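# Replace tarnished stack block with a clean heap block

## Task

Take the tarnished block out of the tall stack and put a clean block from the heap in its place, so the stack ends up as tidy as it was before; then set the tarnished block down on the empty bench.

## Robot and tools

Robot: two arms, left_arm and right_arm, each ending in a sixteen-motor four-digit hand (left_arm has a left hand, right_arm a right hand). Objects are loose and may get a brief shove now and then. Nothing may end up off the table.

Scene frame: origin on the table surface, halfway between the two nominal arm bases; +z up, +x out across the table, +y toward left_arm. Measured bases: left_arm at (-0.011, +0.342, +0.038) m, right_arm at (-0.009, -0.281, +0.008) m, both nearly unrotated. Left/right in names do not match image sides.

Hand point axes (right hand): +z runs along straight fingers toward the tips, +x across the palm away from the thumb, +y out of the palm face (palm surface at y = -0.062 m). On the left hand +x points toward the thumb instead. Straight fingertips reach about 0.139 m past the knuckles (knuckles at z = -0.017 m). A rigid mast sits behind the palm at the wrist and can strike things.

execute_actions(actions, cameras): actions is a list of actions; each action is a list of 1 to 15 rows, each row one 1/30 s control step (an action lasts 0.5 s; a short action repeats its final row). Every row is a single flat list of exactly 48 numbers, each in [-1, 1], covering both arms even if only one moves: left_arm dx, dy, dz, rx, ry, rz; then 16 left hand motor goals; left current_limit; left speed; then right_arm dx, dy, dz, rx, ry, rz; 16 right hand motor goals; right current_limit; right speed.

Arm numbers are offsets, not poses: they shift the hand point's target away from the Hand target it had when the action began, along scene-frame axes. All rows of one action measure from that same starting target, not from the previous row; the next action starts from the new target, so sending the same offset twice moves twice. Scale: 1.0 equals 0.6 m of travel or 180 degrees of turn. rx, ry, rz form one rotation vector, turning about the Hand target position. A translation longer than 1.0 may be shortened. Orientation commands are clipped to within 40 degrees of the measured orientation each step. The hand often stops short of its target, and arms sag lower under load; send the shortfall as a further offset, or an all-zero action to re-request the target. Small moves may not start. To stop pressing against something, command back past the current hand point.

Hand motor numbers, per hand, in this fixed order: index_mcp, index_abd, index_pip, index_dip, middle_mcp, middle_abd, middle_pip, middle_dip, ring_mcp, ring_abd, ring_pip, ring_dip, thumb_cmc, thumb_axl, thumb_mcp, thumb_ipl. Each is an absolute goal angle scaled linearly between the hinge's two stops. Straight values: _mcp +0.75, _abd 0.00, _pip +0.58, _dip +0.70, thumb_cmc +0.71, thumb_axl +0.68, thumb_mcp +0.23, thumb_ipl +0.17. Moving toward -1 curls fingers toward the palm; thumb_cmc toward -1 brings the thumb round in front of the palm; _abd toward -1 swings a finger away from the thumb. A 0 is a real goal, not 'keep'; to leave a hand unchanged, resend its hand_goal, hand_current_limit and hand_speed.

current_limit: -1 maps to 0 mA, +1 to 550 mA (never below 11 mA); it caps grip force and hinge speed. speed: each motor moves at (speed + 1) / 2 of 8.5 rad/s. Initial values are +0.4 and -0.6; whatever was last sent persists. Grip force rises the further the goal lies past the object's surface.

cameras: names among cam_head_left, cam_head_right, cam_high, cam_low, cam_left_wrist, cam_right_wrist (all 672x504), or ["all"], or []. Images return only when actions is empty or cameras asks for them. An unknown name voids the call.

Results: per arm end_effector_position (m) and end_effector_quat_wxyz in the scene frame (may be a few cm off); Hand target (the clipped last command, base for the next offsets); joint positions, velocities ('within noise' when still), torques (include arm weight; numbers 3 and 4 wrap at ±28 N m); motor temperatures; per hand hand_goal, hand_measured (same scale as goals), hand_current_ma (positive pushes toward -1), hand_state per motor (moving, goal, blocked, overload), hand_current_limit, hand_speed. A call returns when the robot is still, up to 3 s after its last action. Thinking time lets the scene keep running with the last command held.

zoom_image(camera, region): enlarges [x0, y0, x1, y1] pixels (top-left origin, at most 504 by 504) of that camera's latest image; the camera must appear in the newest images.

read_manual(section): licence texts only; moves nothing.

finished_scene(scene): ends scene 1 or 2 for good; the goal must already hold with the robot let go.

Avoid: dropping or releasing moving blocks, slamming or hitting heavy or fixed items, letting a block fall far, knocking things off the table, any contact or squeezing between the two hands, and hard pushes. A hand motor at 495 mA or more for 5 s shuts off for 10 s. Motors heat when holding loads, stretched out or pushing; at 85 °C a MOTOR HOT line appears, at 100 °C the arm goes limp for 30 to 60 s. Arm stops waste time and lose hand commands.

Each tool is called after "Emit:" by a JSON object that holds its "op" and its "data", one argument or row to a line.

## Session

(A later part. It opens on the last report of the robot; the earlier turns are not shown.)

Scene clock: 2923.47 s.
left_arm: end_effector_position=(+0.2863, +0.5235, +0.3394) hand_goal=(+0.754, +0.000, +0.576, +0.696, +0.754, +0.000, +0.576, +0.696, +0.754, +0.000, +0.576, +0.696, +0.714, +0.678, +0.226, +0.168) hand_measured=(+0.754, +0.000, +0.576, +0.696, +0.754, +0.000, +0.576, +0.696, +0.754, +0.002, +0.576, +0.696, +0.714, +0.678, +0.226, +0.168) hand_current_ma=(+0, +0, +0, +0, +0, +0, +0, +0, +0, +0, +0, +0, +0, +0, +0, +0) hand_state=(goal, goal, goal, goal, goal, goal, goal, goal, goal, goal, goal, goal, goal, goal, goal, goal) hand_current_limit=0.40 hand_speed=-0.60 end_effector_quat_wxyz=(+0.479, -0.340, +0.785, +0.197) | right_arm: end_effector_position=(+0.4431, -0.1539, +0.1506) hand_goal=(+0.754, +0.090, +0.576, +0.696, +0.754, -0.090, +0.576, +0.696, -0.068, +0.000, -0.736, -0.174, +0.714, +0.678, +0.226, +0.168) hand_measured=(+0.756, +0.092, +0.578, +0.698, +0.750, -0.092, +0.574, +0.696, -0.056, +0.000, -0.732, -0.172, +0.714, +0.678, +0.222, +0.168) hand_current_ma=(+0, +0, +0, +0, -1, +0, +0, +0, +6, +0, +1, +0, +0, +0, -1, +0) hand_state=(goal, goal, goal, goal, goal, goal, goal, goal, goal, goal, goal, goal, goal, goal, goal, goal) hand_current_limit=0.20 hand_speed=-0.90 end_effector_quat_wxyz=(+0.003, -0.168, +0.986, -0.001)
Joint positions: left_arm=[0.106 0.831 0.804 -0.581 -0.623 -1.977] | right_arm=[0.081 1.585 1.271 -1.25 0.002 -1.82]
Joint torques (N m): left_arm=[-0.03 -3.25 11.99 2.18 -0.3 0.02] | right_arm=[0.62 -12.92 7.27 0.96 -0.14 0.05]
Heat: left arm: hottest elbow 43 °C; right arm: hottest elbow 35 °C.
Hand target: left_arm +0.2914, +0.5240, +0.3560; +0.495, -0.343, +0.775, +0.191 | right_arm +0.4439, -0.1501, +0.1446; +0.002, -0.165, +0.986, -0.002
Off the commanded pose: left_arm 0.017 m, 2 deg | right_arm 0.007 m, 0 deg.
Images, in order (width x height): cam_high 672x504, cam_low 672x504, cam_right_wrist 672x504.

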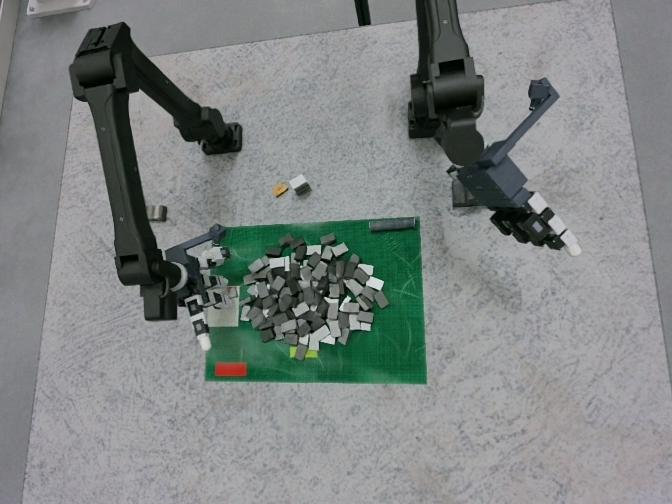

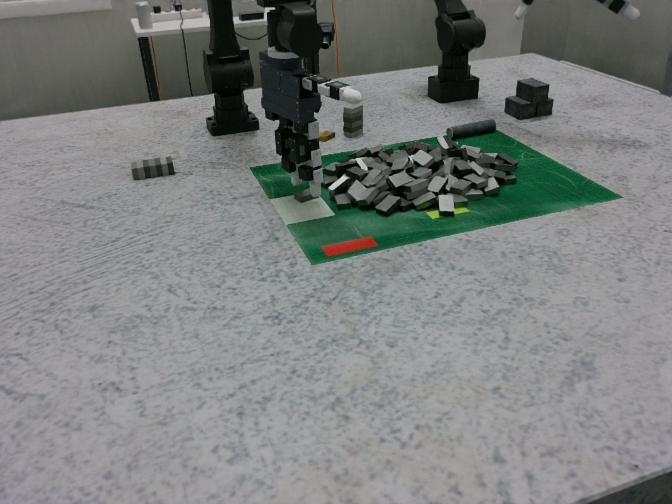

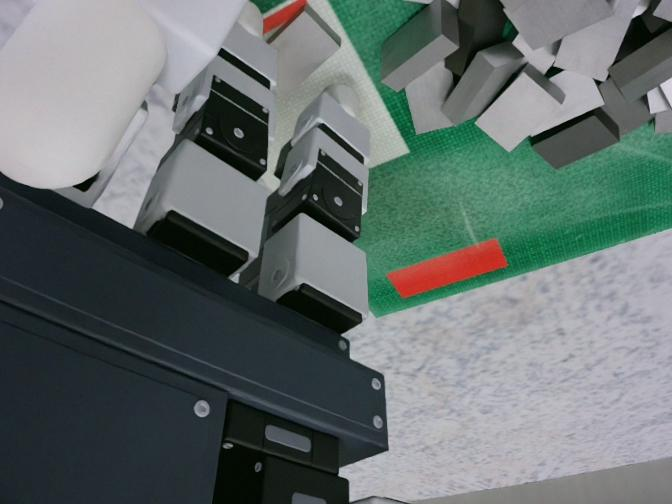

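Emit:
{"op": "execute_actions", "data": {
  "actions": [
    [[0,0,0,0,0,0,0.754,0,0.576,0.696,0.754,0,0.576,0.696,0.754,0,0.576,0.696,0.714,0.678,0.226,0.168,0.4,-0.6,0.0077,-0.0167,-0.01,0,0,0,0.754,0.08,0.576,0.696,0.754,-0.08,0.576,0.696,-0.068,0,-0.737,-0.174,0.714,0.678,0.226,0.168,0.2,-0.9]],
    [[0,0,0,0,0,0,0.754,0,0.576,0.696,0.754,0,0.576,0.696,0.754,0,0.576,0.696,0.714,0.678,0.226,0.168,0.4,-0.6,0,0,-0.01,0,0,0,0.754,0.06,0.576,0.696,0.754,-0.06,0.576,0.696,-0.068,0,-0.737,-0.174,0.714,0.678,0.226,0.168,0.2,-0.9]]
  ],
  "cameras": ["cam_low","cam_high","cam_right_wrist"]
}}

Emit:
{"op": "zoom_image", "data": {
  "camera": "cam_low",
  "region": [270, 150, 340, 220]
}}

Emit:
{"op": "zoom_image", "data": {
  "camera": "cam_high",
  "region": [200, 260, 250, 310]
}}

Emit:
{"op": "zoom_image", "data": {
  "camera": "cam_right_wrist",
  "region": [230, 0, 430, 150]
}}

Scene clock: 2961.87 s.
left_arm: end_effector_position=(+0.2863, +0.5235, +0.3394) hand_goal=(+0.754, +0.000, +0.576, +0.696, +0.754, +0.000, +0.576, +0.696, +0.754, +0.000, +0.576, +0.696, +0.714, +0.678, +0.226, +0.168) hand_measured=(+0.754, +0.000, +0.576, +0.696, +0.754, +0.000, +0.576, +0.696, +0.754, +0.002, +0.576, +0.696, +0.714, +0.678, +0.226, +0.168) hand_current_ma=(+0, +0, +0, +0, +0, +0, +0, +0, +0, +0, +0, +0, +0, +0, +0, +0) hand_state=(goal, goal, goal, goal, goal, goal, goal, goal, goal, goal, goal, goal, goal, goal, goal, goal) hand_current_limit=0.40 hand_speed=-0.60 end_effector_quat_wxyz=(+0.479, -0.340, +0.785, +0.197) | right_arm: end_effector_position=(+0.4481, -0.1560, +0.1400) hand_goal=(+0.754, +0.060, +0.576, +0.696, +0.754, -0.060, +0.576, +0.696, -0.068, +0.000, -0.736, -0.174, +0.714, +0.678, +0.226, +0.168) hand_measured=(+0.756, +0.064, +0.578, +0.698, +0.750, -0.062, +0.574, +0.696, -0.056, +0.000, -0.732, -0.172, +0.714, +0.678, +0.222, +0.168) hand_current_ma=(+0, +0, +0, +0, -1, +0, +0, +0, +6, +0, +1, +0, +0, +0, -1, +0) hand_state=(goal, goal, goal, goal, goal, goal, goal, goal, goal, goal, goal, goal, goal, goal, goal, goal) hand_current_limit=0.20 hand_speed=-0.90 end_effector_quat_wxyz=(+0.005, -0.165, +0.986, -0.002)
Joint positions: left_arm=[0.106 0.831 0.804 -0.581 -0.623 -1.977] | right_arm=[0.076 1.603 1.263 -1.221 0.002 -1.82]
Joint torques (N m): left_arm=[-0.09 -3.31 11.99 2.21 -0.3 0.03] | right_arm=[-0.73 -12.92 7.12 0.98 -0.15 -0.14]
Heat: left arm: hottest elbow 43 °C; right arm: hottest elbow 34 °C.
Hand target: left_arm +0.2914, +0.5240, +0.3560; +0.495, -0.343, +0.775, +0.191 | right_arm +0.4486, -0.1600, +0.1327; +0.003, -0.165, +0.986, -0.002
Off the commanded pose: left_arm 0.017 m, 2 deg | right_arm 0.008 m, 0 deg.
Images, in order (width x height): cam_high 672x504, cam_low 672x504, cam_right_wrist 672x504.

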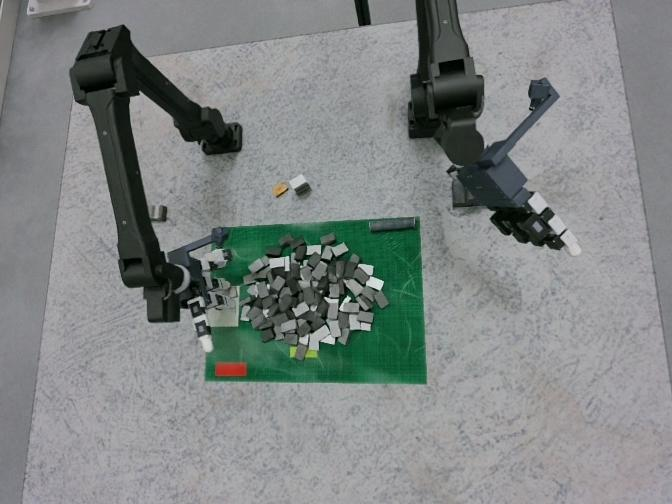

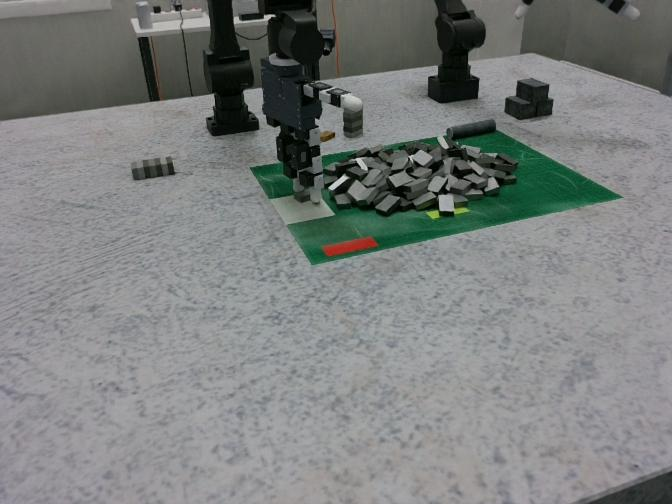

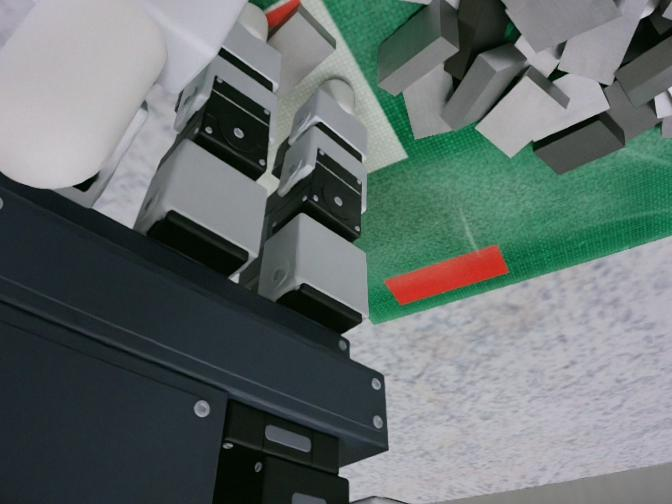

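Scaled by 7.200 from the camera's 672x504 image, which has a finer 960x720 frame.

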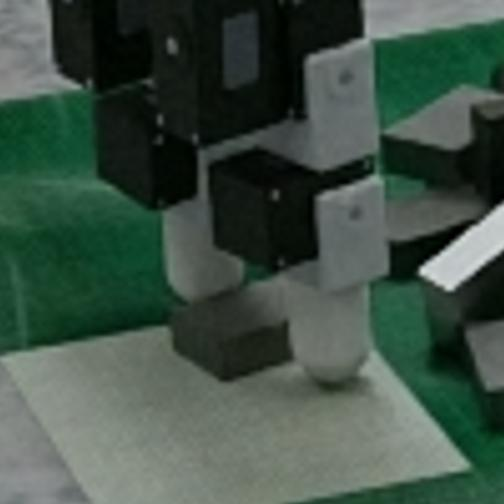

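Scaled by 10.080 from the camera's 672x504 image, which has a finer 960x720 frame.

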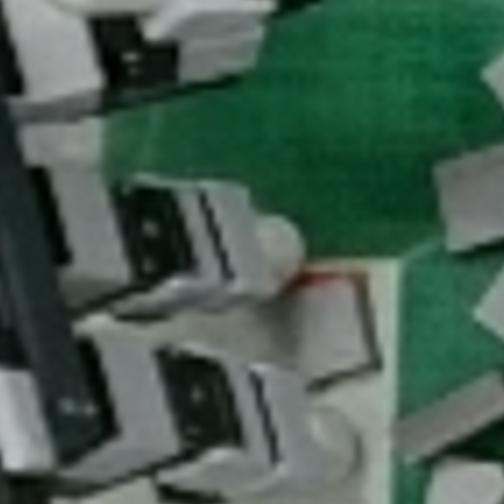

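Scaled by 2.520 from the camera's 672x504 image, which has a finer 960x720 frame.

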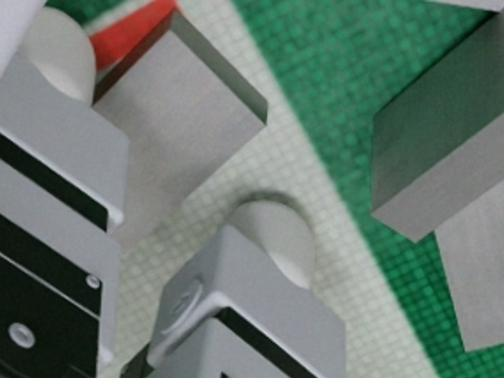

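Emit:
{"op": "execute_actions", "data": {
  "actions": [
    [[0,0,0,0,0,0,0.754,0,0.576,0.696,0.754,0,0.576,0.696,0.754,0,0.576,0.696,0.714,0.678,0.226,0.168,0.4,-0.6,0.002,-0.008,-0.003,0,0,0,0.754,0.05,0.576,0.696,0.754,-0.06,0.576,0.696,-0.068,0,-0.737,-0.174,0.714,0.678,0.226,0.168,0.2,-0.9]]
  ],
  "cameras": ["cam_low","cam_right_wrist"]
}}

Emit:
{"op": "zoom_image", "data": {
  "camera": "cam_low",
  "region": [270, 150, 340, 220]
}}

Emit:
{"op": "zoom_image", "data": {
  "camera": "cam_right_wrist",
  "region": [230, 0, 430, 150]
}}

Scene clock: 2989.57 s.
left_arm: end_effector_position=(+0.2863, +0.5235, +0.3394) hand_goal=(+0.754, +0.000, +0.576, +0.696, +0.754, +0.000, +0.576, +0.696, +0.754, +0.000, +0.576, +0.696, +0.714, +0.678, +0.226, +0.168) hand_measured=(+0.754, +0.000, +0.576, +0.696, +0.754, +0.000, +0.576, +0.696, +0.754, +0.002, +0.576, +0.696, +0.714, +0.678, +0.226, +0.168) hand_current_ma=(+0, +0, +0, +0, +0, +0, +0, +0, +0, +0, +0, +0, +0, +0, +0, +0) hand_state=(goal, goal, goal, goal, goal, goal, goal, goal, goal, goal, goal, goal, goal, goal, goal, goal) hand_current_limit=0.40 hand_speed=-0.60 end_effector_quat_wxyz=(+0.479, -0.340, +0.785, +0.197) | right_arm: end_effector_position=(+0.4502, -0.1608, +0.1388) hand_goal=(+0.754, +0.050, +0.576, +0.696, +0.754, -0.060, +0.576, +0.696, -0.068, +0.000, -0.736, -0.174, +0.714, +0.678, +0.226, +0.168) hand_measured=(+0.756, +0.054, +0.578, +0.698, +0.750, -0.062, +0.574, +0.696, -0.056, +0.000, -0.732, -0.172, +0.714, +0.678, +0.222, +0.168) hand_current_ma=(+0, +0, +0, +0, -1, +0, +0, +0, +6, +0, +1, +0, +0, +0, -1, +0) hand_state=(goal, goal, goal, goal, goal, goal, goal, goal, goal, goal, goal, goal, goal, goal, goal, goal) hand_current_limit=0.20 hand_speed=-0.90 end_effector_quat_wxyz=(+0.006, -0.161, +0.987, -0.002)
Joint positions: left_arm=[0.106 0.831 0.804 -0.581 -0.623 -1.977] | right_arm=[0.065 1.606 1.263 -1.217 0.002 -1.823]
Joint torques (N m): left_arm=[-0.09 -3.19 11.97 2.15 -0.3 0.03] | right_arm=[-0.73 -12.92 7.08 0.98 -0.15 -0.21]
Heat: left arm: hottest elbow 43 °C; right arm: hottest elbow 34 °C.
Hand target: left_arm +0.2914, +0.5240, +0.3560; +0.495, -0.343, +0.775, +0.191 | right_arm +0.4498, -0.1649, +0.1309; +0.003, -0.165, +0.986, -0.002
Off the commanded pose: left_arm 0.017 m, 2 deg | right_arm 0.009 m, 1 deg.
Images, in order (width x height): cam_low 672x504, cam_right_wrist 672x504.

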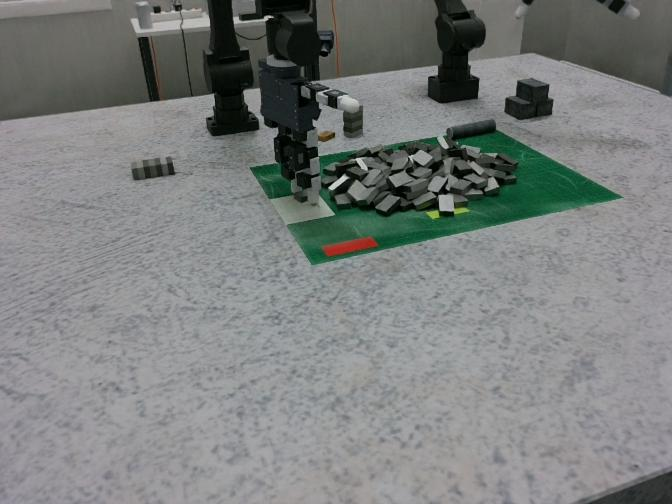

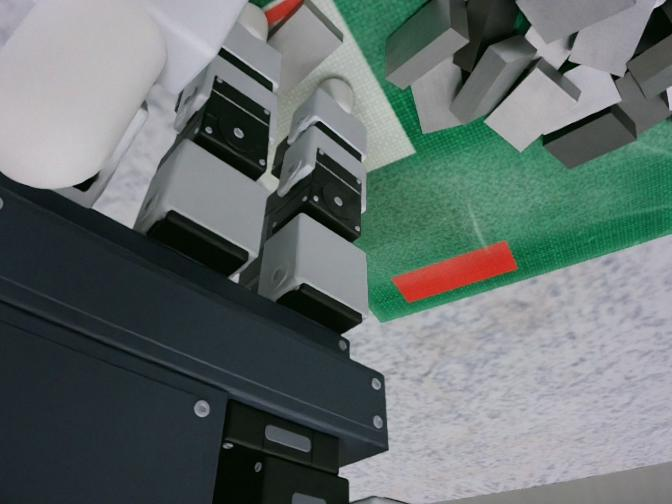

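Scaled by 7.200 from the camera's 672x504 image, which has a finer 960x720 frame.

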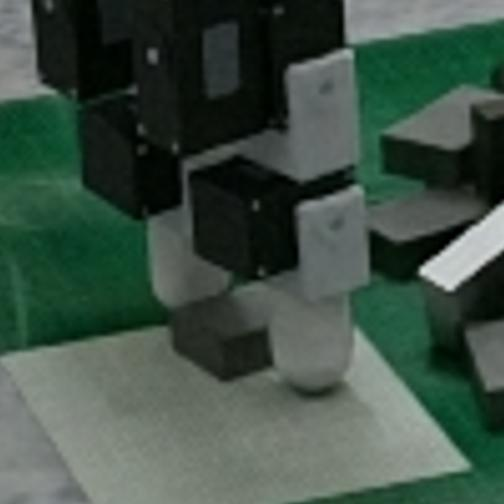

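Scaled by 2.520 from the camera's 672x504 image, which has a finer 960x720 frame.

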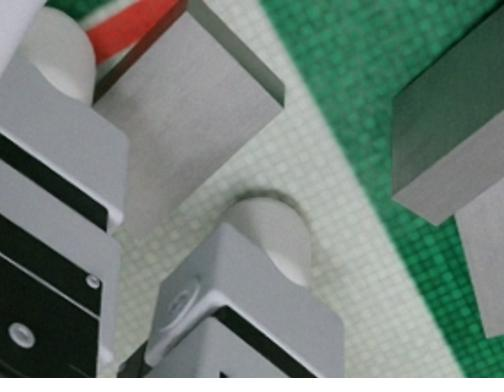

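Emit:
{"op": "execute_actions", "data": {
  "actions": [
    [[0,0,0,0,0,0,0.754,0,0.576,0.696,0.754,0,0.576,0.696,0.754,0,0.576,0.696,0.714,0.678,0.226,0.168,0.4,-0.6,0,0,-0.003,0,0,0,0.754,0.03,0.576,0.696,0.754,-0.05,0.576,0.696,-0.068,0,-0.737,-0.174,0.714,0.678,0.226,0.168,0.2,-0.9]],
    [[0,0,0,0,0,0,0.754,0,0.576,0.696,0.754,0,0.576,0.696,0.754,0,0.576,0.696,0.714,0.678,0.226,0.168,0.4,-0.6,0,0,0,0,0,0,0.754,-0.02,0.576,0.696,0.754,-0.02,0.576,0.696,-0.068,0,-0.737,-0.174,0.714,0.678,0.226,0.168,0.2,-0.92]],
    [[0,0,0,0,0,0,0.754,0,0.576,0.696,0.754,0,0.576,0.696,0.754,0,0.576,0.696,0.714,0.678,0.226,0.168,0.4,-0.6,0,0,0,0,0,0,0.754,-0.06,0.576,0.696,0.754,0.03,0.576,0.696,-0.068,0,-0.737,-0.174,0.714,0.678,0.226,0.168,0.2,-0.93]]
  ],
  "cameras": ["cam_low","cam_right_wrist"]
}}

Emit:
{"op": "zoom_image", "data": {
  "camera": "cam_low",
  "region": [270, 150, 340, 220]
}}

Emit:
{"op": "zoom_image", "data": {
  "camera": "cam_right_wrist",
  "region": [230, 0, 430, 150]
}}

Scene clock: 3004.77 s.
left_arm: end_effector_position=(+0.2863, +0.5235, +0.3394) hand_goal=(+0.754, +0.000, +0.576, +0.696, +0.754, +0.000, +0.576, +0.696, +0.754, +0.000, +0.576, +0.696, +0.714, +0.678, +0.226, +0.168) hand_measured=(+0.754, +0.000, +0.576, +0.696, +0.754, +0.000, +0.576, +0.696, +0.754, +0.002, +0.576, +0.696, +0.714, +0.678, +0.226, +0.168) hand_current_ma=(+0, +0, +0, +0, +0, +0, +0, +0, +0, +0, +0, +0, +0, +0, +0, +0) hand_state=(goal, goal, goal, goal, goal, goal, goal, goal, goal, goal, goal, goal, goal, goal, goal, goal) hand_current_limit=0.40 hand_speed=-0.60 end_effector_quat_wxyz=(+0.479, -0.340, +0.785, +0.197) | right_arm: end_effector_position=(+0.4510, -0.1608, +0.1383) hand_goal=(+0.754, -0.060, +0.576, +0.696, +0.754, +0.030, +0.576, +0.696, -0.068, +0.000, -0.736, -0.174, +0.714, +0.678, +0.226, +0.168) hand_measured=(+0.756, -0.022, +0.578, +0.698, +0.750, -0.026, +0.574, +0.696, -0.056, +0.000, -0.732, -0.172, +0.714, +0.678, +0.222, +0.168) hand_current_ma=(+0, +29, +0, +0, -1, -57, +0, +0, +6, +0, +1, +0, +0, +0, -1, +0) hand_state=(goal, blocked, goal, goal, goal, blocked, goal, goal, goal, goal, goal, goal, goal, goal, goal, goal) hand_current_limit=0.20 hand_speed=-0.93 end_effector_quat_wxyz=(+0.007, -0.161, +0.987, -0.002)
Joint positions: left_arm=[0.106 0.831 0.804 -0.581 -0.623 -1.977] | right_arm=[0.065 1.607 1.263 -1.213 0.003 -1.823]
Joint torques (N m): left_arm=[-0.09 -3.31 12 2.19 -0.3 0.03] | right_arm=[-0.73 -12.86 6.84 1.03 -0.16 -0.2]
Heat: left arm: hottest elbow 43 °C; right arm: hottest elbow 34 °C.
Hand target: left_arm +0.2914, +0.5240, +0.3560; +0.495, -0.343, +0.775, +0.191 | right_arm +0.4499, -0.1649, +0.1291; +0.003, -0.165, +0.986, -0.002
Off the commanded pose: left_arm 0.017 m, 2 deg | right_arm 0.010 m, 1 deg.
Images, in order (width x height): cam_low 672x504, cam_right_wrist 672x504.

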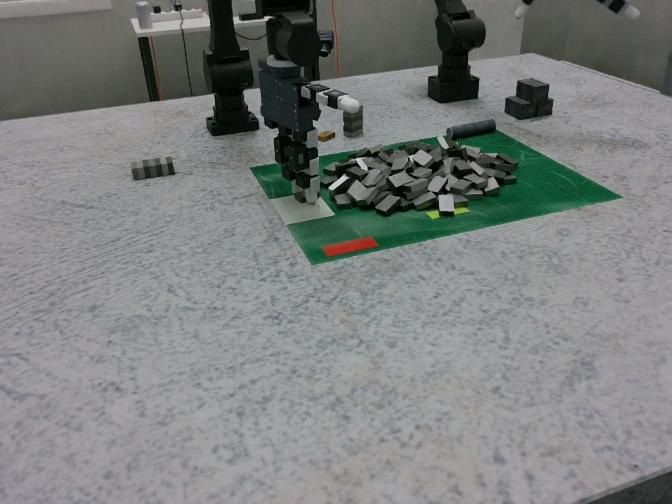

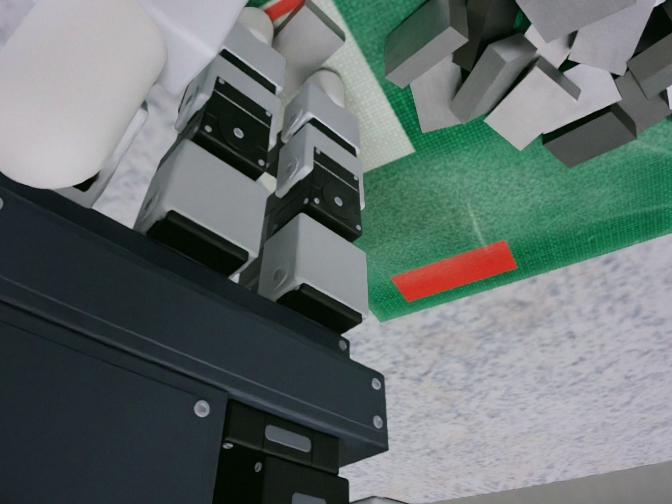

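Scaled by 7.200 from the camera's 672x504 image, which has a finer 960x720 frame.

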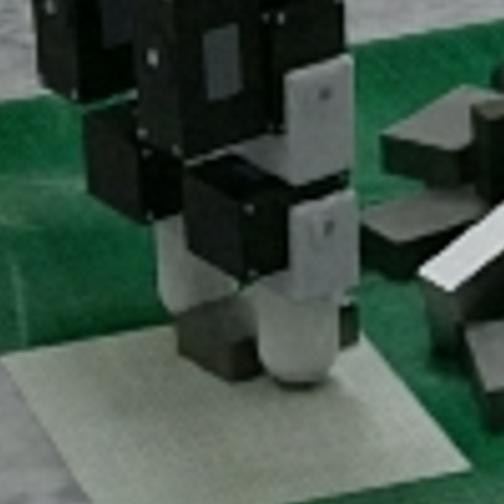

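Scaled by 2.520 from the camera's 672x504 image, which has a finer 960x720 frame.

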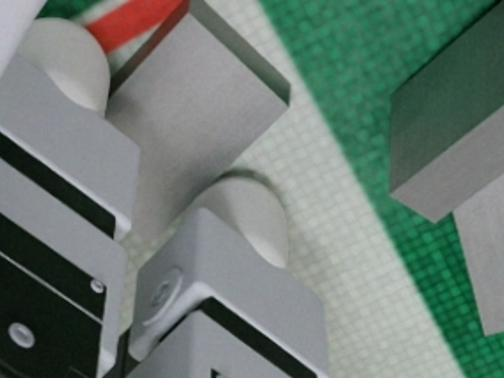

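Emit:
{"op": "execute_actions", "data": {
  "actions": [
    [[0,0,0,0,0,0,0.754,0,0.576,0.696,0.754,0,0.576,0.696,0.754,0,0.576,0.696,0.714,0.678,0.226,0.168,0.4,-0.6,0,0,-0.003,0,0,0,0.754,-0.02,0.576,0.696,0.754,-0.02,0.576,0.696,-0.068,0,-0.737,-0.174,0.714,0.678,0.226,0.168,0.2,-0.93]]
  ]
}}

Scene clock: 3018.33 s.
left_arm: end_effector_position=(+0.2863, +0.5235, +0.3394) hand_goal=(+0.754, +0.000, +0.576, +0.696, +0.754, +0.000, +0.576, +0.696, +0.754, +0.000, +0.576, +0.696, +0.714, +0.678, +0.226, +0.168) hand_measured=(+0.754, +0.000, +0.576, +0.696, +0.754, +0.000, +0.576, +0.696, +0.754, +0.002, +0.576, +0.696, +0.714, +0.678, +0.226, +0.168) hand_current_ma=(+0, +0, +0, +0, +0, +0, +0, +0, +0, +0, +0, +0, +0, +0, +0, +0) hand_state=(goal, goal, goal, goal, goal, goal, goal, goal, goal, goal, goal, goal, goal, goal, goal, goal) hand_current_limit=0.40 hand_speed=-0.60 end_effector_quat_wxyz=(+0.479, -0.340, +0.785, +0.197) | right_arm: end_effector_position=(+0.4506, -0.1608, +0.1371) hand_goal=(+0.754, -0.020, +0.576, +0.696, +0.754, -0.020, +0.576, +0.696, -0.068, +0.000, -0.736, -0.174, +0.714, +0.678, +0.226, +0.168) hand_measured=(+0.756, -0.016, +0.578, +0.698, +0.750, -0.026, +0.574, +0.696, -0.056, +0.000, -0.732, -0.172, +0.714, +0.678, +0.222, +0.168) hand_current_ma=(+0, +1, +0, +0, -1, -1, +0, +0, +6, +0, +1, +0, +0, +0, -1, +0) hand_state=(goal, goal, goal, goal, goal, goal, goal, goal, goal, goal, goal, goal, goal, goal, goal, goal) hand_current_limit=0.20 hand_speed=-0.93 end_effector_quat_wxyz=(+0.007, -0.161, +0.987, -0.002)
Joint positions: left_arm=[0.106 0.831 0.804 -0.581 -0.623 -1.977] | right_arm=[0.065 1.607 1.26 -1.21 0.003 -1.823]
Joint torques (N m): left_arm=[-0.15 -3.19 12 2.19 -0.31 0.03] | right_arm=[-0.79 -12.75 6.86 1.09 -0.17 -0.2]
Heat: left arm: hottest elbow 43 °C; right arm: hottest elbow 33 °C.
Hand target: left_arm +0.2914, +0.5240, +0.3560; +0.495, -0.343, +0.775, +0.191 | right_arm +0.4498, -0.1649, +0.1274; +0.003, -0.165, +0.986, -0.002
Off the commanded pose: left_arm 0.017 m, 2 deg | right_arm 0.011 m, 1 deg.

Emit:
{"op": "execute_actions", "data": {
  "actions": [
    [[0,0,0,0,0,0,0.754,0,0.576,0.696,0.754,0,0.576,0.696,0.754,0,0.576,0.696,0.714,0.678,0.226,0.168,0.4,-0.6,0,0,-0.002,0,0,0,0.754,-0.05,0.576,0.696,0.754,0.03,0.576,0.696,-0.068,0,-0.737,-0.174,0.714,0.678,0.226,0.168,0.2,-0.94]],
    [[0,0,0,0,0,0,0.754,0,0.576,0.696,0.754,0,0.576,0.696,0.754,0,0.576,0.696,0.714,0.678,0.226,0.168,0.4,-0.6,0,0,0,0,0,0,0.754,-0.2,0.576,0.696,0.754,0.15,0.576,0.696,-0.068,0,-0.737,-0.174,0.714,0.678,0.226,0.168,0.2,-0.93]],
    [[0,0,0,0,0,0,0.754,0,0.576,0.696,0.754,0,0.576,0.696,0.754,0,0.576,0.696,0.714,0.678,0.226,0.168,0.4,-0.6,0,0,0,0,0,0,0.754,-0.2,0.576,0.696,0.754,0.15,0.576,0.696,-0.068,0,-0.737,-0.174,0.714,0.678,0.226,0.168,0.2,-0.93]]
  ],
  "cameras": ["cam_low","cam_right_wrist"]
}}

Emit:
{"op": "zoom_image", "data": {
  "camera": "cam_low",
  "region": [270, 150, 340, 220]
}}

Emit:
{"op": "zoom_image", "data": {
  "camera": "cam_right_wrist",
  "region": [230, 0, 430, 150]
}}

Scene clock: 3033.93 s.
left_arm: end_effector_position=(+0.2863, +0.5235, +0.3394) hand_goal=(+0.754, +0.000, +0.576, +0.696, +0.754, +0.000, +0.576, +0.696, +0.754, +0.000, +0.576, +0.696, +0.714, +0.678, +0.226, +0.168) hand_measured=(+0.754, +0.000, +0.576, +0.696, +0.754, +0.000, +0.576, +0.696, +0.754, +0.002, +0.576, +0.696, +0.714, +0.678, +0.226, +0.168) hand_current_ma=(+0, +0, +0, +0, +0, +0, +0, +0, +0, +0, +0, +0, +0, +0, +0, +0) hand_state=(goal, goal, goal, goal, goal, goal, goal, goal, goal, goal, goal, goal, goal, goal, goal, goal) hand_current_limit=0.40 hand_speed=-0.60 end_effector_quat_wxyz=(+0.479, -0.340, +0.785, +0.197) | right_arm: end_effector_position=(+0.4509, -0.1608, +0.1371) hand_goal=(+0.754, -0.200, +0.576, +0.696, +0.754, +0.150, +0.576, +0.696, -0.068, +0.000, -0.736, -0.174, +0.714, +0.678, +0.226, +0.168) hand_measured=(+0.754, -0.028, +0.578, +0.698, +0.750, -0.018, +0.574, +0.696, -0.056, +0.000, -0.732, -0.172, +0.714, +0.678, +0.222, +0.168) hand_current_ma=(+0, +330, +0, +0, -1, -330, +0, +0, +6, +0, +1, +0, +0, +0, -1, +0) hand_state=(goal, blocked, goal, goal, goal, blocked, goal, goal, goal, goal, goal, goal, goal, goal, goal, goal) hand_current_limit=0.20 hand_speed=-0.93 end_effector_quat_wxyz=(+0.008, -0.162, +0.987, -0.002)
Joint positions: left_arm=[0.106 0.831 0.804 -0.581 -0.623 -1.977] | right_arm=[0.065 1.607 1.26 -1.208 0.003 -1.824]
Joint torques (N m): left_arm=[-0.09 -3.19 11.99 2.19 -0.31 0.03] | right_arm=[-0.73 -12.69 6.71 1.13 -0.17 -0.2]
Heat: left arm: hottest elbow 43 °C; right arm: hottest elbow 33 °C.
Hand target: left_arm +0.2914, +0.5240, +0.3560; +0.495, -0.343, +0.775, +0.191 | right_arm +0.4498, -0.1649, +0.1262; +0.003, -0.165, +0.986, -0.002
Off the commanded pose: left_arm 0.017 m, 2 deg | right_arm 0.012 m, 1 deg.
Images, in order (width x height): cam_low 672x504, cam_right_wrist 672x504.

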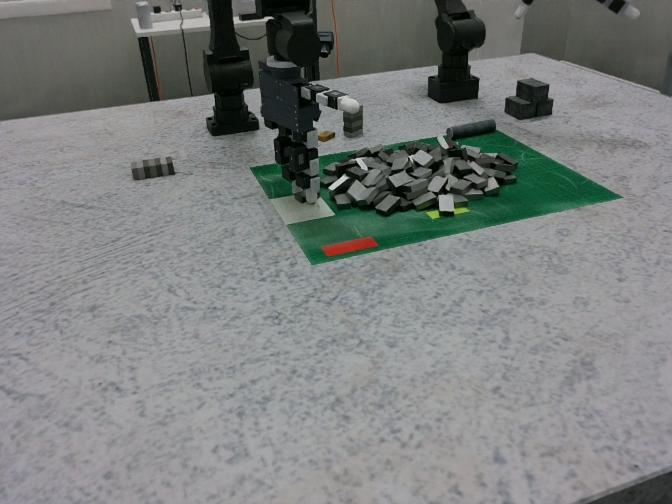

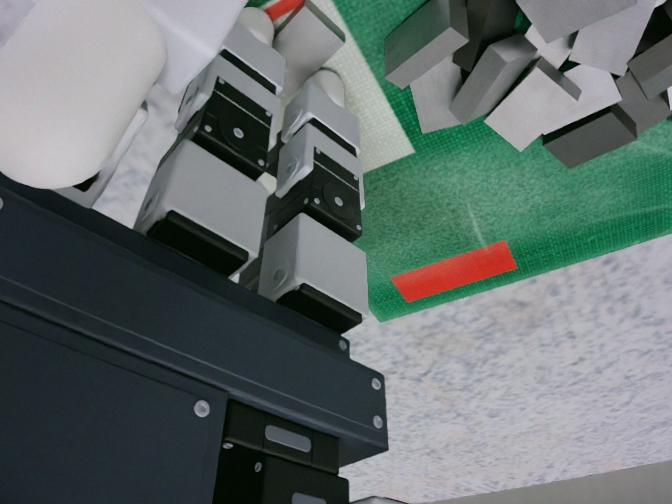

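Scaled by 7.200 from the camera's 672x504 image, which has a finer 960x720 frame.

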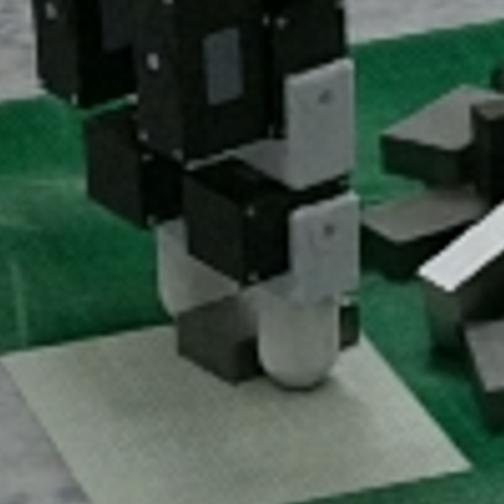

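Scaled by 2.520 from the camera's 672x504 image, which has a finer 960x720 frame.

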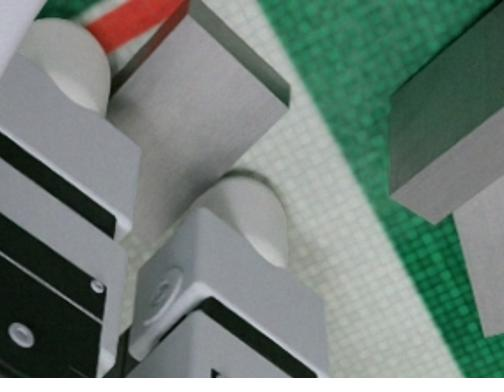

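Emit:
{"op": "execute_actions", "data": {
  "actions": [
    [[0,0,0,0,0,0,0.754,0,0.576,0.696,0.754,0,0.576,0.696,0.754,0,0.576,0.696,0.714,0.678,0.226,0.168,0.4,-0.6,0.0258,0.0067,0.075,0.0055,-0.0213,0,0.754,-0.2,0.576,0.696,0.754,0.17,0.576,0.696,-0.068,0,-0.737,-0.174,0.714,0.678,0.226,0.168,0.2,-0.93]],
    [[0,0,0,0,0,0,0.754,0,0.576,0.696,0.754,0,0.576,0.696,0.754,0,0.576,0.696,0.714,0.678,0.226,0.168,0.4,-0.6,0,0,0.03,0,0,0,0.754,-0.2,0.576,0.696,0.754,0.17,0.576,0.696,-0.068,0,-0.737,-0.174,0.714,0.678,0.226,0.168,0.2,-0.93]],
    [[0,0,0,0,0,0,0.754,0,0.576,0.696,0.754,0,0.576,0.696,0.754,0,0.576,0.696,0.714,0.678,0.226,0.168,0.4,-0.6,0,0,0.06,0,0,0,0.754,-0.2,0.576,0.696,0.754,0.17,0.576,0.696,-0.068,0,-0.737,-0.174,0.714,0.678,0.226,0.168,0.2,-0.93]]
  ],
  "cameras": ["cam_low","cam_right_wrist"]
}}

Emit:
{"op": "zoom_image", "data": {
  "camera": "cam_low",
  "region": [270, 110, 350, 190]
}}

Emit:
{"op": "zoom_image", "data": {
  "camera": "cam_right_wrist",
  "region": [230, 0, 430, 150]
}}

Scene clock: 3049.93 s.
left_arm: end_effector_position=(+0.2863, +0.5235, +0.3394) hand_goal=(+0.754, +0.000, +0.576, +0.696, +0.754, +0.000, +0.576, +0.696, +0.754, +0.000, +0.576, +0.696, +0.714, +0.678, +0.226, +0.168) hand_measured=(+0.754, +0.000, +0.576, +0.696, +0.754, +0.000, +0.576, +0.696, +0.754, +0.002, +0.576, +0.696, +0.714, +0.678, +0.226, +0.168) hand_current_ma=(+0, +0, +0, +0, +0, +0, +0, +0, +0, +0, +0, +0, +0, +0, +0, +0) hand_state=(goal, goal, goal, goal, goal, goal, goal, goal, goal, goal, goal, goal, goal, goal, goal, goal) hand_current_limit=0.40 hand_speed=-0.60 end_effector_quat_wxyz=(+0.479, -0.340, +0.785, +0.197) | right_arm: end_effector_position=(+0.4489, -0.1596, +0.1963) hand_goal=(+0.754, -0.200, +0.576, +0.696, +0.754, +0.170, +0.576, +0.696, -0.068, +0.000, -0.736, -0.174, +0.714, +0.678, +0.226, +0.168) hand_measured=(+0.756, -0.030, +0.578, +0.698, +0.752, -0.018, +0.574, +0.696, -0.056, +0.000, -0.732, -0.172, +0.714, +0.678, +0.222, +0.168) hand_current_ma=(+0, +330, +0, +0, +0, -330, +0, +0, +6, +0, +1, +0, +0, +0, -1, +0) hand_state=(goal, blocked, goal, goal, goal, blocked, goal, goal, goal, goal, goal, goal, goal, goal, goal, goal) hand_current_limit=0.20 hand_speed=-0.93 end_effector_quat_wxyz=(+0.007, -0.162, +0.987, +0.002)
Joint positions: left_arm=[0.106 0.831 0.804 -0.581 -0.623 -1.977] | right_arm=[0.065 1.562 1.365 -1.361 -0.005 -1.824]
Joint torques (N m): left_arm=[-0.09 -3.19 11.99 2.19 -0.3 0.02] | right_arm=[-0.62 -14.39 13.23 0.01 -0.34 -0.18]
Heat: left arm: hottest elbow 43 °C; right arm: hottest elbow 33 °C.
Hand target: left_arm +0.2914, +0.5240, +0.3560; +0.495, -0.343, +0.775, +0.191 | right_arm +0.4654, -0.1609, +0.2251; +0.037, -0.165, +0.986, +0.001
Off the commanded pose: left_arm 0.017 m, 2 deg | right_arm 0.033 m, 3 deg.
Images, in order (width x height): cam_low 672x504, cam_right_wrist 672x504.

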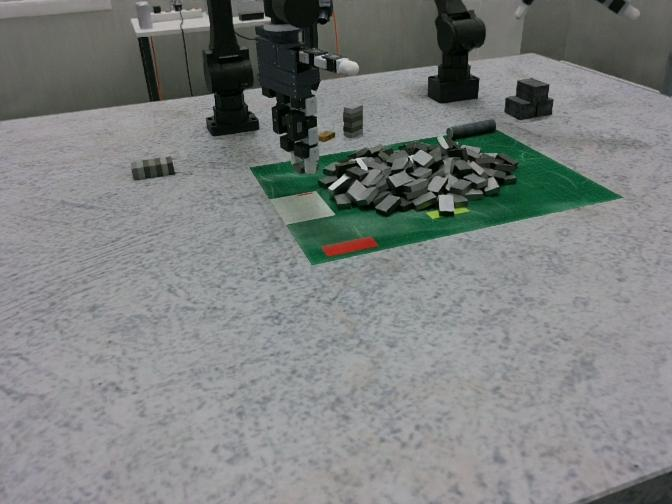

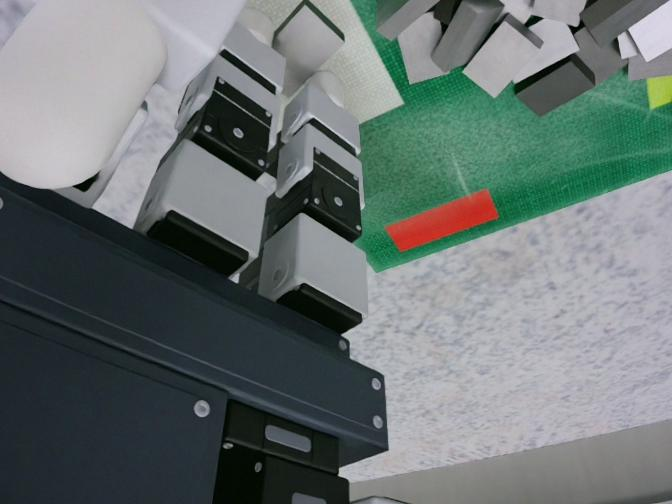

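Scaled by 6.300 from the camera's 672x504 image, which has a finer 960x720 frame.

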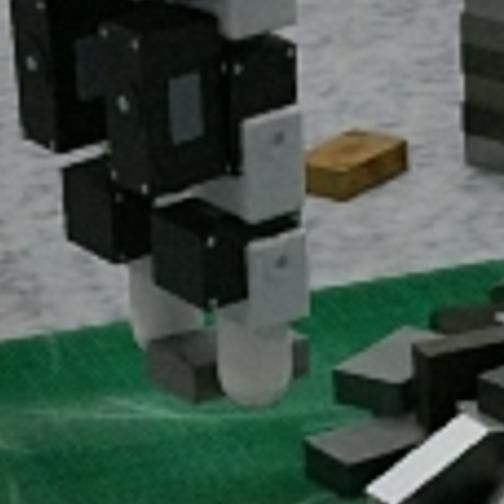

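Scaled by 2.520 from the camera's 672x504 image, which has a finer 960x720 frame.

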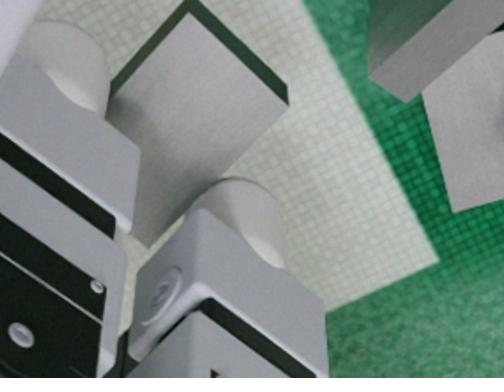

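Emit:
{"op": "execute_actions", "data": {
  "actions": [
    [[0,0,0,0,0,0,0.754,0,0.576,0.696,0.754,0,0.576,0.696,0.754,0,0.576,0.696,0.714,0.678,0.226,0.168,0.4,-0.6,0,0,0.06,0,0,0,0.754,-0.2,0.576,0.696,0.754,0.17,0.576,0.696,-0.068,0,-0.737,-0.174,0.714,0.678,0.226,0.168,0.2,-0.93]],
    [[0,0,0,0,0,0,0.754,0,0.576,0.696,0.754,0,0.576,0.696,0.754,0,0.576,0.696,0.714,0.678,0.226,0.168,0.4,-0.6,0,0,0.04,0,0,0,0.754,-0.2,0.576,0.696,0.754,0.17,0.576,0.696,-0.068,0,-0.737,-0.174,0.714,0.678,0.226,0.168,0.2,-0.93]]
  ],
  "cameras": ["cam_high","cam_right_wrist"]
}}

Scene clock: 3093.07 s.
left_arm: end_effector_position=(+0.2863, +0.5235, +0.3394) hand_goal=(+0.754, +0.000, +0.576, +0.696, +0.754, +0.000, +0.576, +0.696, +0.754, +0.000, +0.576, +0.696, +0.714, +0.678, +0.226, +0.168) hand_measured=(+0.754, +0.000, +0.576, +0.696, +0.754, +0.000, +0.576, +0.696, +0.754, +0.002, +0.576, +0.696, +0.714, +0.678, +0.226, +0.168) hand_current_ma=(+0, +0, +0, +0, +0, +0, +0, +0, +0, +0, +0, +0, +0, +0, +0, +0) hand_state=(goal, goal, goal, goal, goal, goal, goal, goal, goal, goal, goal, goal, goal, goal, goal, goal) hand_current_limit=0.40 hand_speed=-0.60 end_effector_quat_wxyz=(+0.479, -0.340, +0.785, +0.197) | right_arm: end_effector_position=(+0.4522, -0.1593, +0.2531) hand_goal=(+0.754, -0.200, +0.576, +0.696, +0.754, +0.170, +0.576, +0.696, -0.068, +0.000, -0.736, -0.174, +0.714, +0.678, +0.226, +0.168) hand_measured=(+0.756, -0.030, +0.578, +0.698, +0.752, -0.018, +0.574, +0.696, -0.056, +0.000, -0.732, -0.172, +0.714, +0.678, +0.222, +0.168) hand_current_ma=(+0, +330, +0, +0, +0, -330, +0, +0, +6, +0, +1, +0, +0, +0, -1, +0) hand_state=(goal, blocked, goal, goal, goal, blocked, goal, goal, goal, goal, goal, goal, goal, goal, goal, goal) hand_current_limit=0.20 hand_speed=-0.93 end_effector_quat_wxyz=(+0.004, -0.162, +0.987, +0.003)
Joint positions: left_arm=[0.106 0.831 0.804 -0.581 -0.623 -1.977] | right_arm=[0.065 1.557 1.509 -1.516 -0.006 -1.824]
Joint torques (N m): left_arm=[-0.09 -3.25 11.99 2.19 -0.29 0.03] | right_arm=[-0.67 -14.74 13.74 0.03 -0.33 -0.18]
Heat: left arm: hottest elbow 43 °C; right arm: hottest elbow 35 °C.
Hand target: left_arm +0.2914, +0.5240, +0.3560; +0.495, -0.343, +0.775, +0.191 | right_arm +0.4653, -0.1609, +0.2852; +0.037, -0.165, +0.986, +0.001
Off the commanded pose: left_arm 0.017 m, 2 deg | right_arm 0.035 m, 4 deg.
Images, in order (width x height): cam_high 672x504, cam_right_wrist 672x504.

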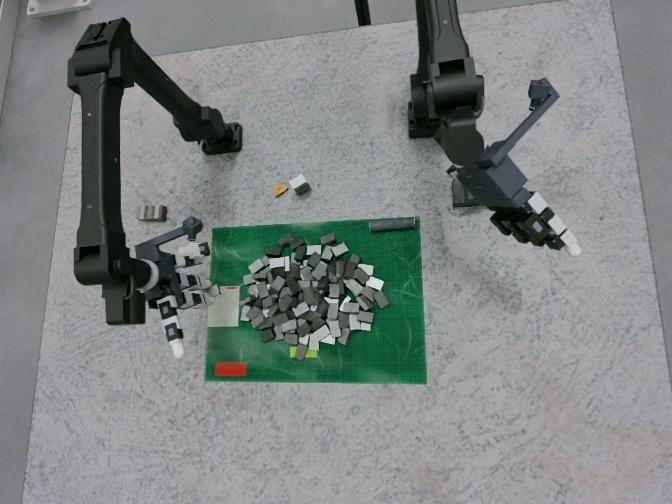

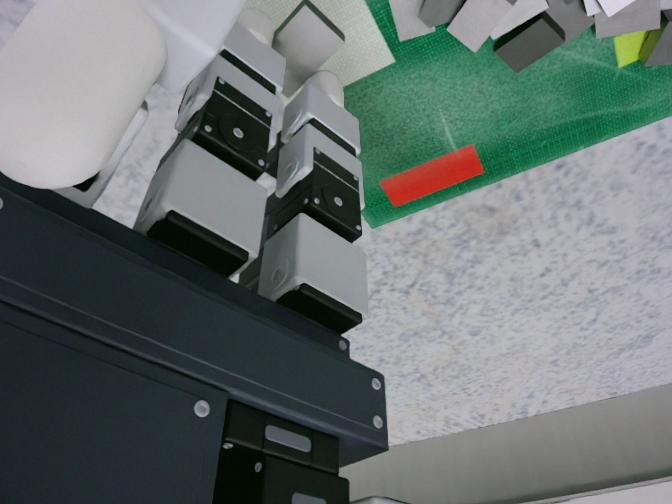

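Emit:
{"op": "zoom_image", "data": {
  "camera": "cam_right_wrist",
  "region": [255, 0, 375, 120]
}}

Scaled by 4.200 from the camera's 672x504 image, which has a finer 960x720 frame.

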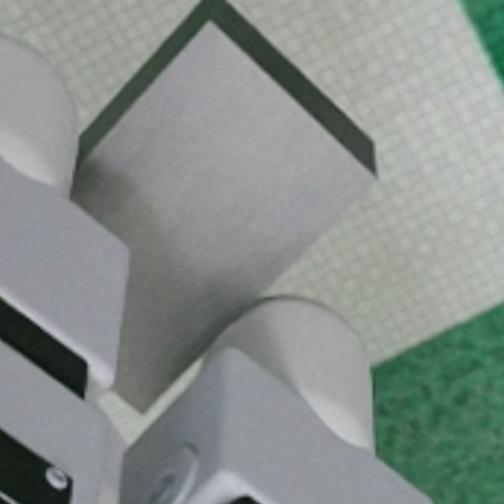

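Emit:
{"op": "execute_actions", "data": {
  "actions": [],
  "cameras": ["all"]
}}

Emit:
{"op": "zoom_image", "data": {
  "camera": "cam_low",
  "region": [130, 0, 330, 150]
}}

Scene clock: 3130.77 s.
left_arm: end_effector_position=(+0.2863, +0.5235, +0.3394) hand_goal=(+0.754, +0.000, +0.576, +0.696, +0.754, +0.000, +0.576, +0.696, +0.754, +0.000, +0.576, +0.696, +0.714, +0.678, +0.226, +0.168) hand_measured=(+0.754, +0.000, +0.576, +0.696, +0.754, +0.000, +0.576, +0.696, +0.754, +0.002, +0.576, +0.696, +0.714, +0.678, +0.226, +0.168) hand_current_ma=(+0, +0, +0, +0, +0, +0, +0, +0, +0, +0, +0, +0, +0, +0, +0, +0) hand_state=(goal, goal, goal, goal, goal, goal, goal, goal, goal, goal, goal, goal, goal, goal, goal, goal) hand_current_limit=0.40 hand_speed=-0.60 end_effector_quat_wxyz=(+0.479, -0.340, +0.785, +0.197) | right_arm: end_effector_position=(+0.4522, -0.1593, +0.2531) hand_goal=(+0.754, -0.200, +0.576, +0.696, +0.754, +0.170, +0.576, +0.696, -0.068, +0.000, -0.736, -0.174, +0.714, +0.678, +0.226, +0.168) hand_measured=(+0.756, -0.030, +0.578, +0.698, +0.752, -0.018, +0.574, +0.696, -0.056, +0.000, -0.732, -0.172, +0.714, +0.678, +0.222, +0.168) hand_current_ma=(+0, +330, +0, +0, +0, -330, +0, +0, +6, +0, +1, +0, +0, +0, -1, +0) hand_state=(goal, blocked, goal, goal, goal, blocked, goal, goal, goal, goal, goal, goal, goal, goal, goal, goal) hand_current_limit=0.20 hand_speed=-0.93 end_effector_quat_wxyz=(+0.004, -0.162, +0.987, +0.003)
Joint positions: left_arm=[0.106 0.831 0.804 -0.581 -0.623 -1.977] | right_arm=[0.065 1.557 1.509 -1.516 -0.006 -1.824]
Joint velocities: within noise
Joint torques (N m): left_arm=[-0.09 -3.19 12 2.19 -0.3 0.02] | right_arm=[-0.62 -14.74 13.75 -0.01 -0.33 -0.18]
Motor temperatures (°C): left_arm=[22 23 43 24 25 23] | right_arm=[25 28 41 21 23 24]
Heat: left arm: hottest elbow 43 °C; right arm: hottest elbow 41 °C.
Hand target: left_arm +0.2914, +0.5240, +0.3560; +0.495, -0.343, +0.775, +0.191 | right_arm +0.4654, -0.1609, +0.2852; +0.037, -0.165, +0.986, +0.001
Off the commanded pose: left_arm 0.017 m, 2 deg | right_arm 0.035 m, 4 deg.

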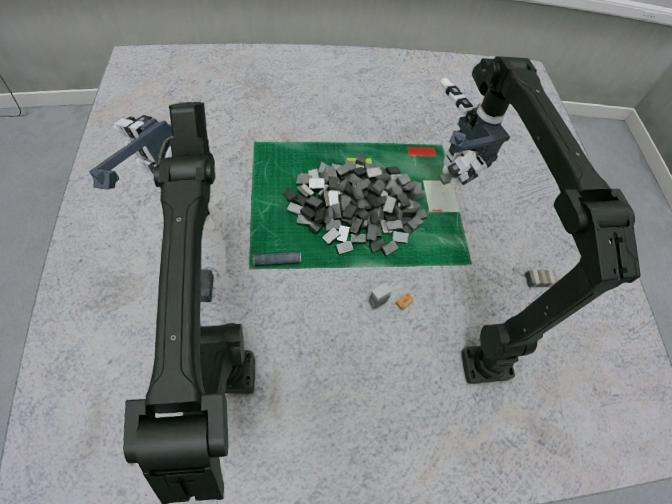

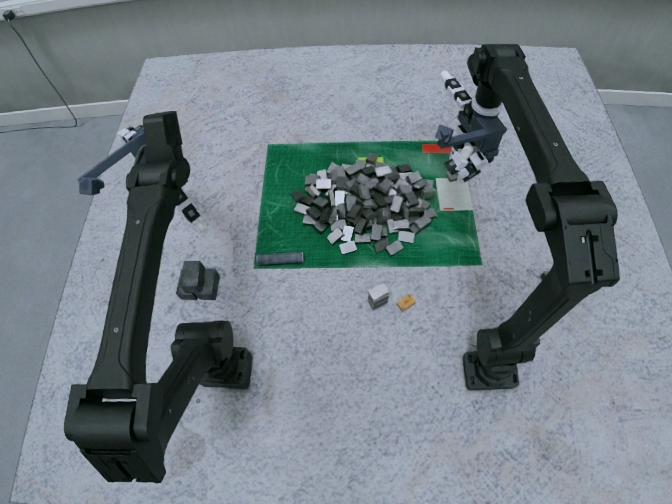

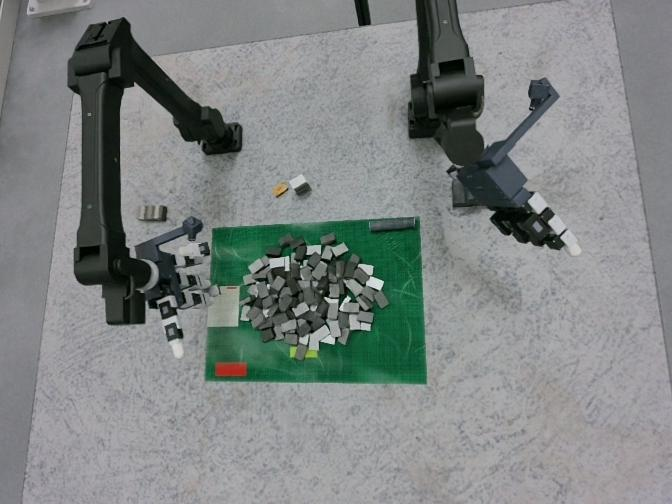

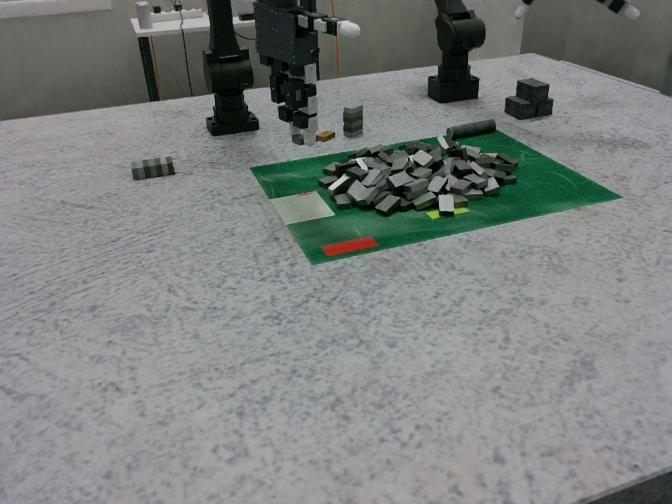

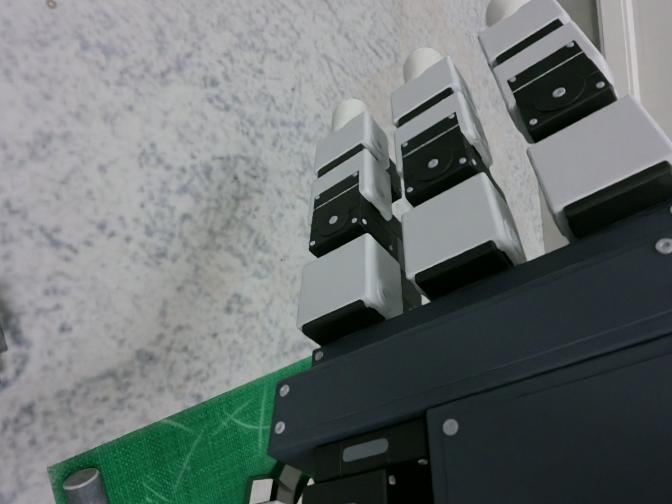

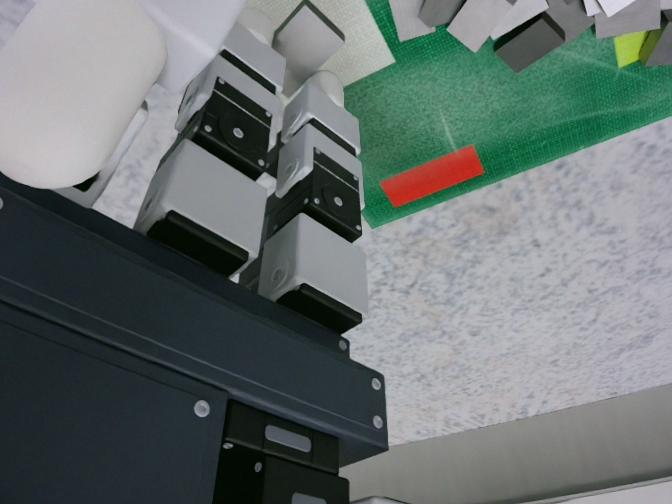

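Scaled by 2.520 from the camera's 672x504 image, which has a finer 960x720 frame.

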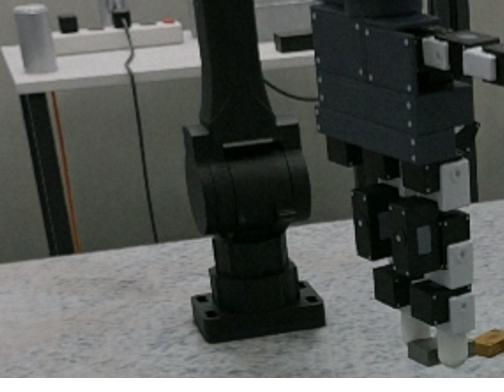

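Emit:
{"op": "zoom_image", "data": {
  "camera": "cam_low",
  "region": [285, 115, 335, 155]
}}

Scaled by 10.080 from the camera's 672x504 image, which has a finer 960x720 frame.

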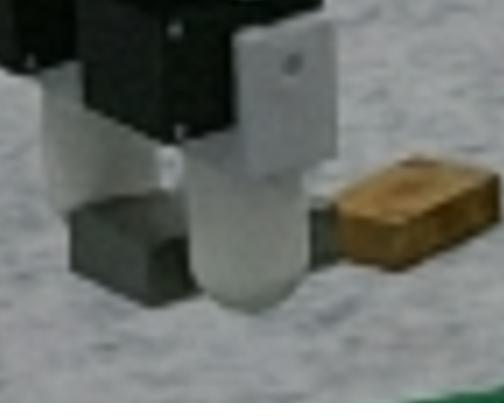

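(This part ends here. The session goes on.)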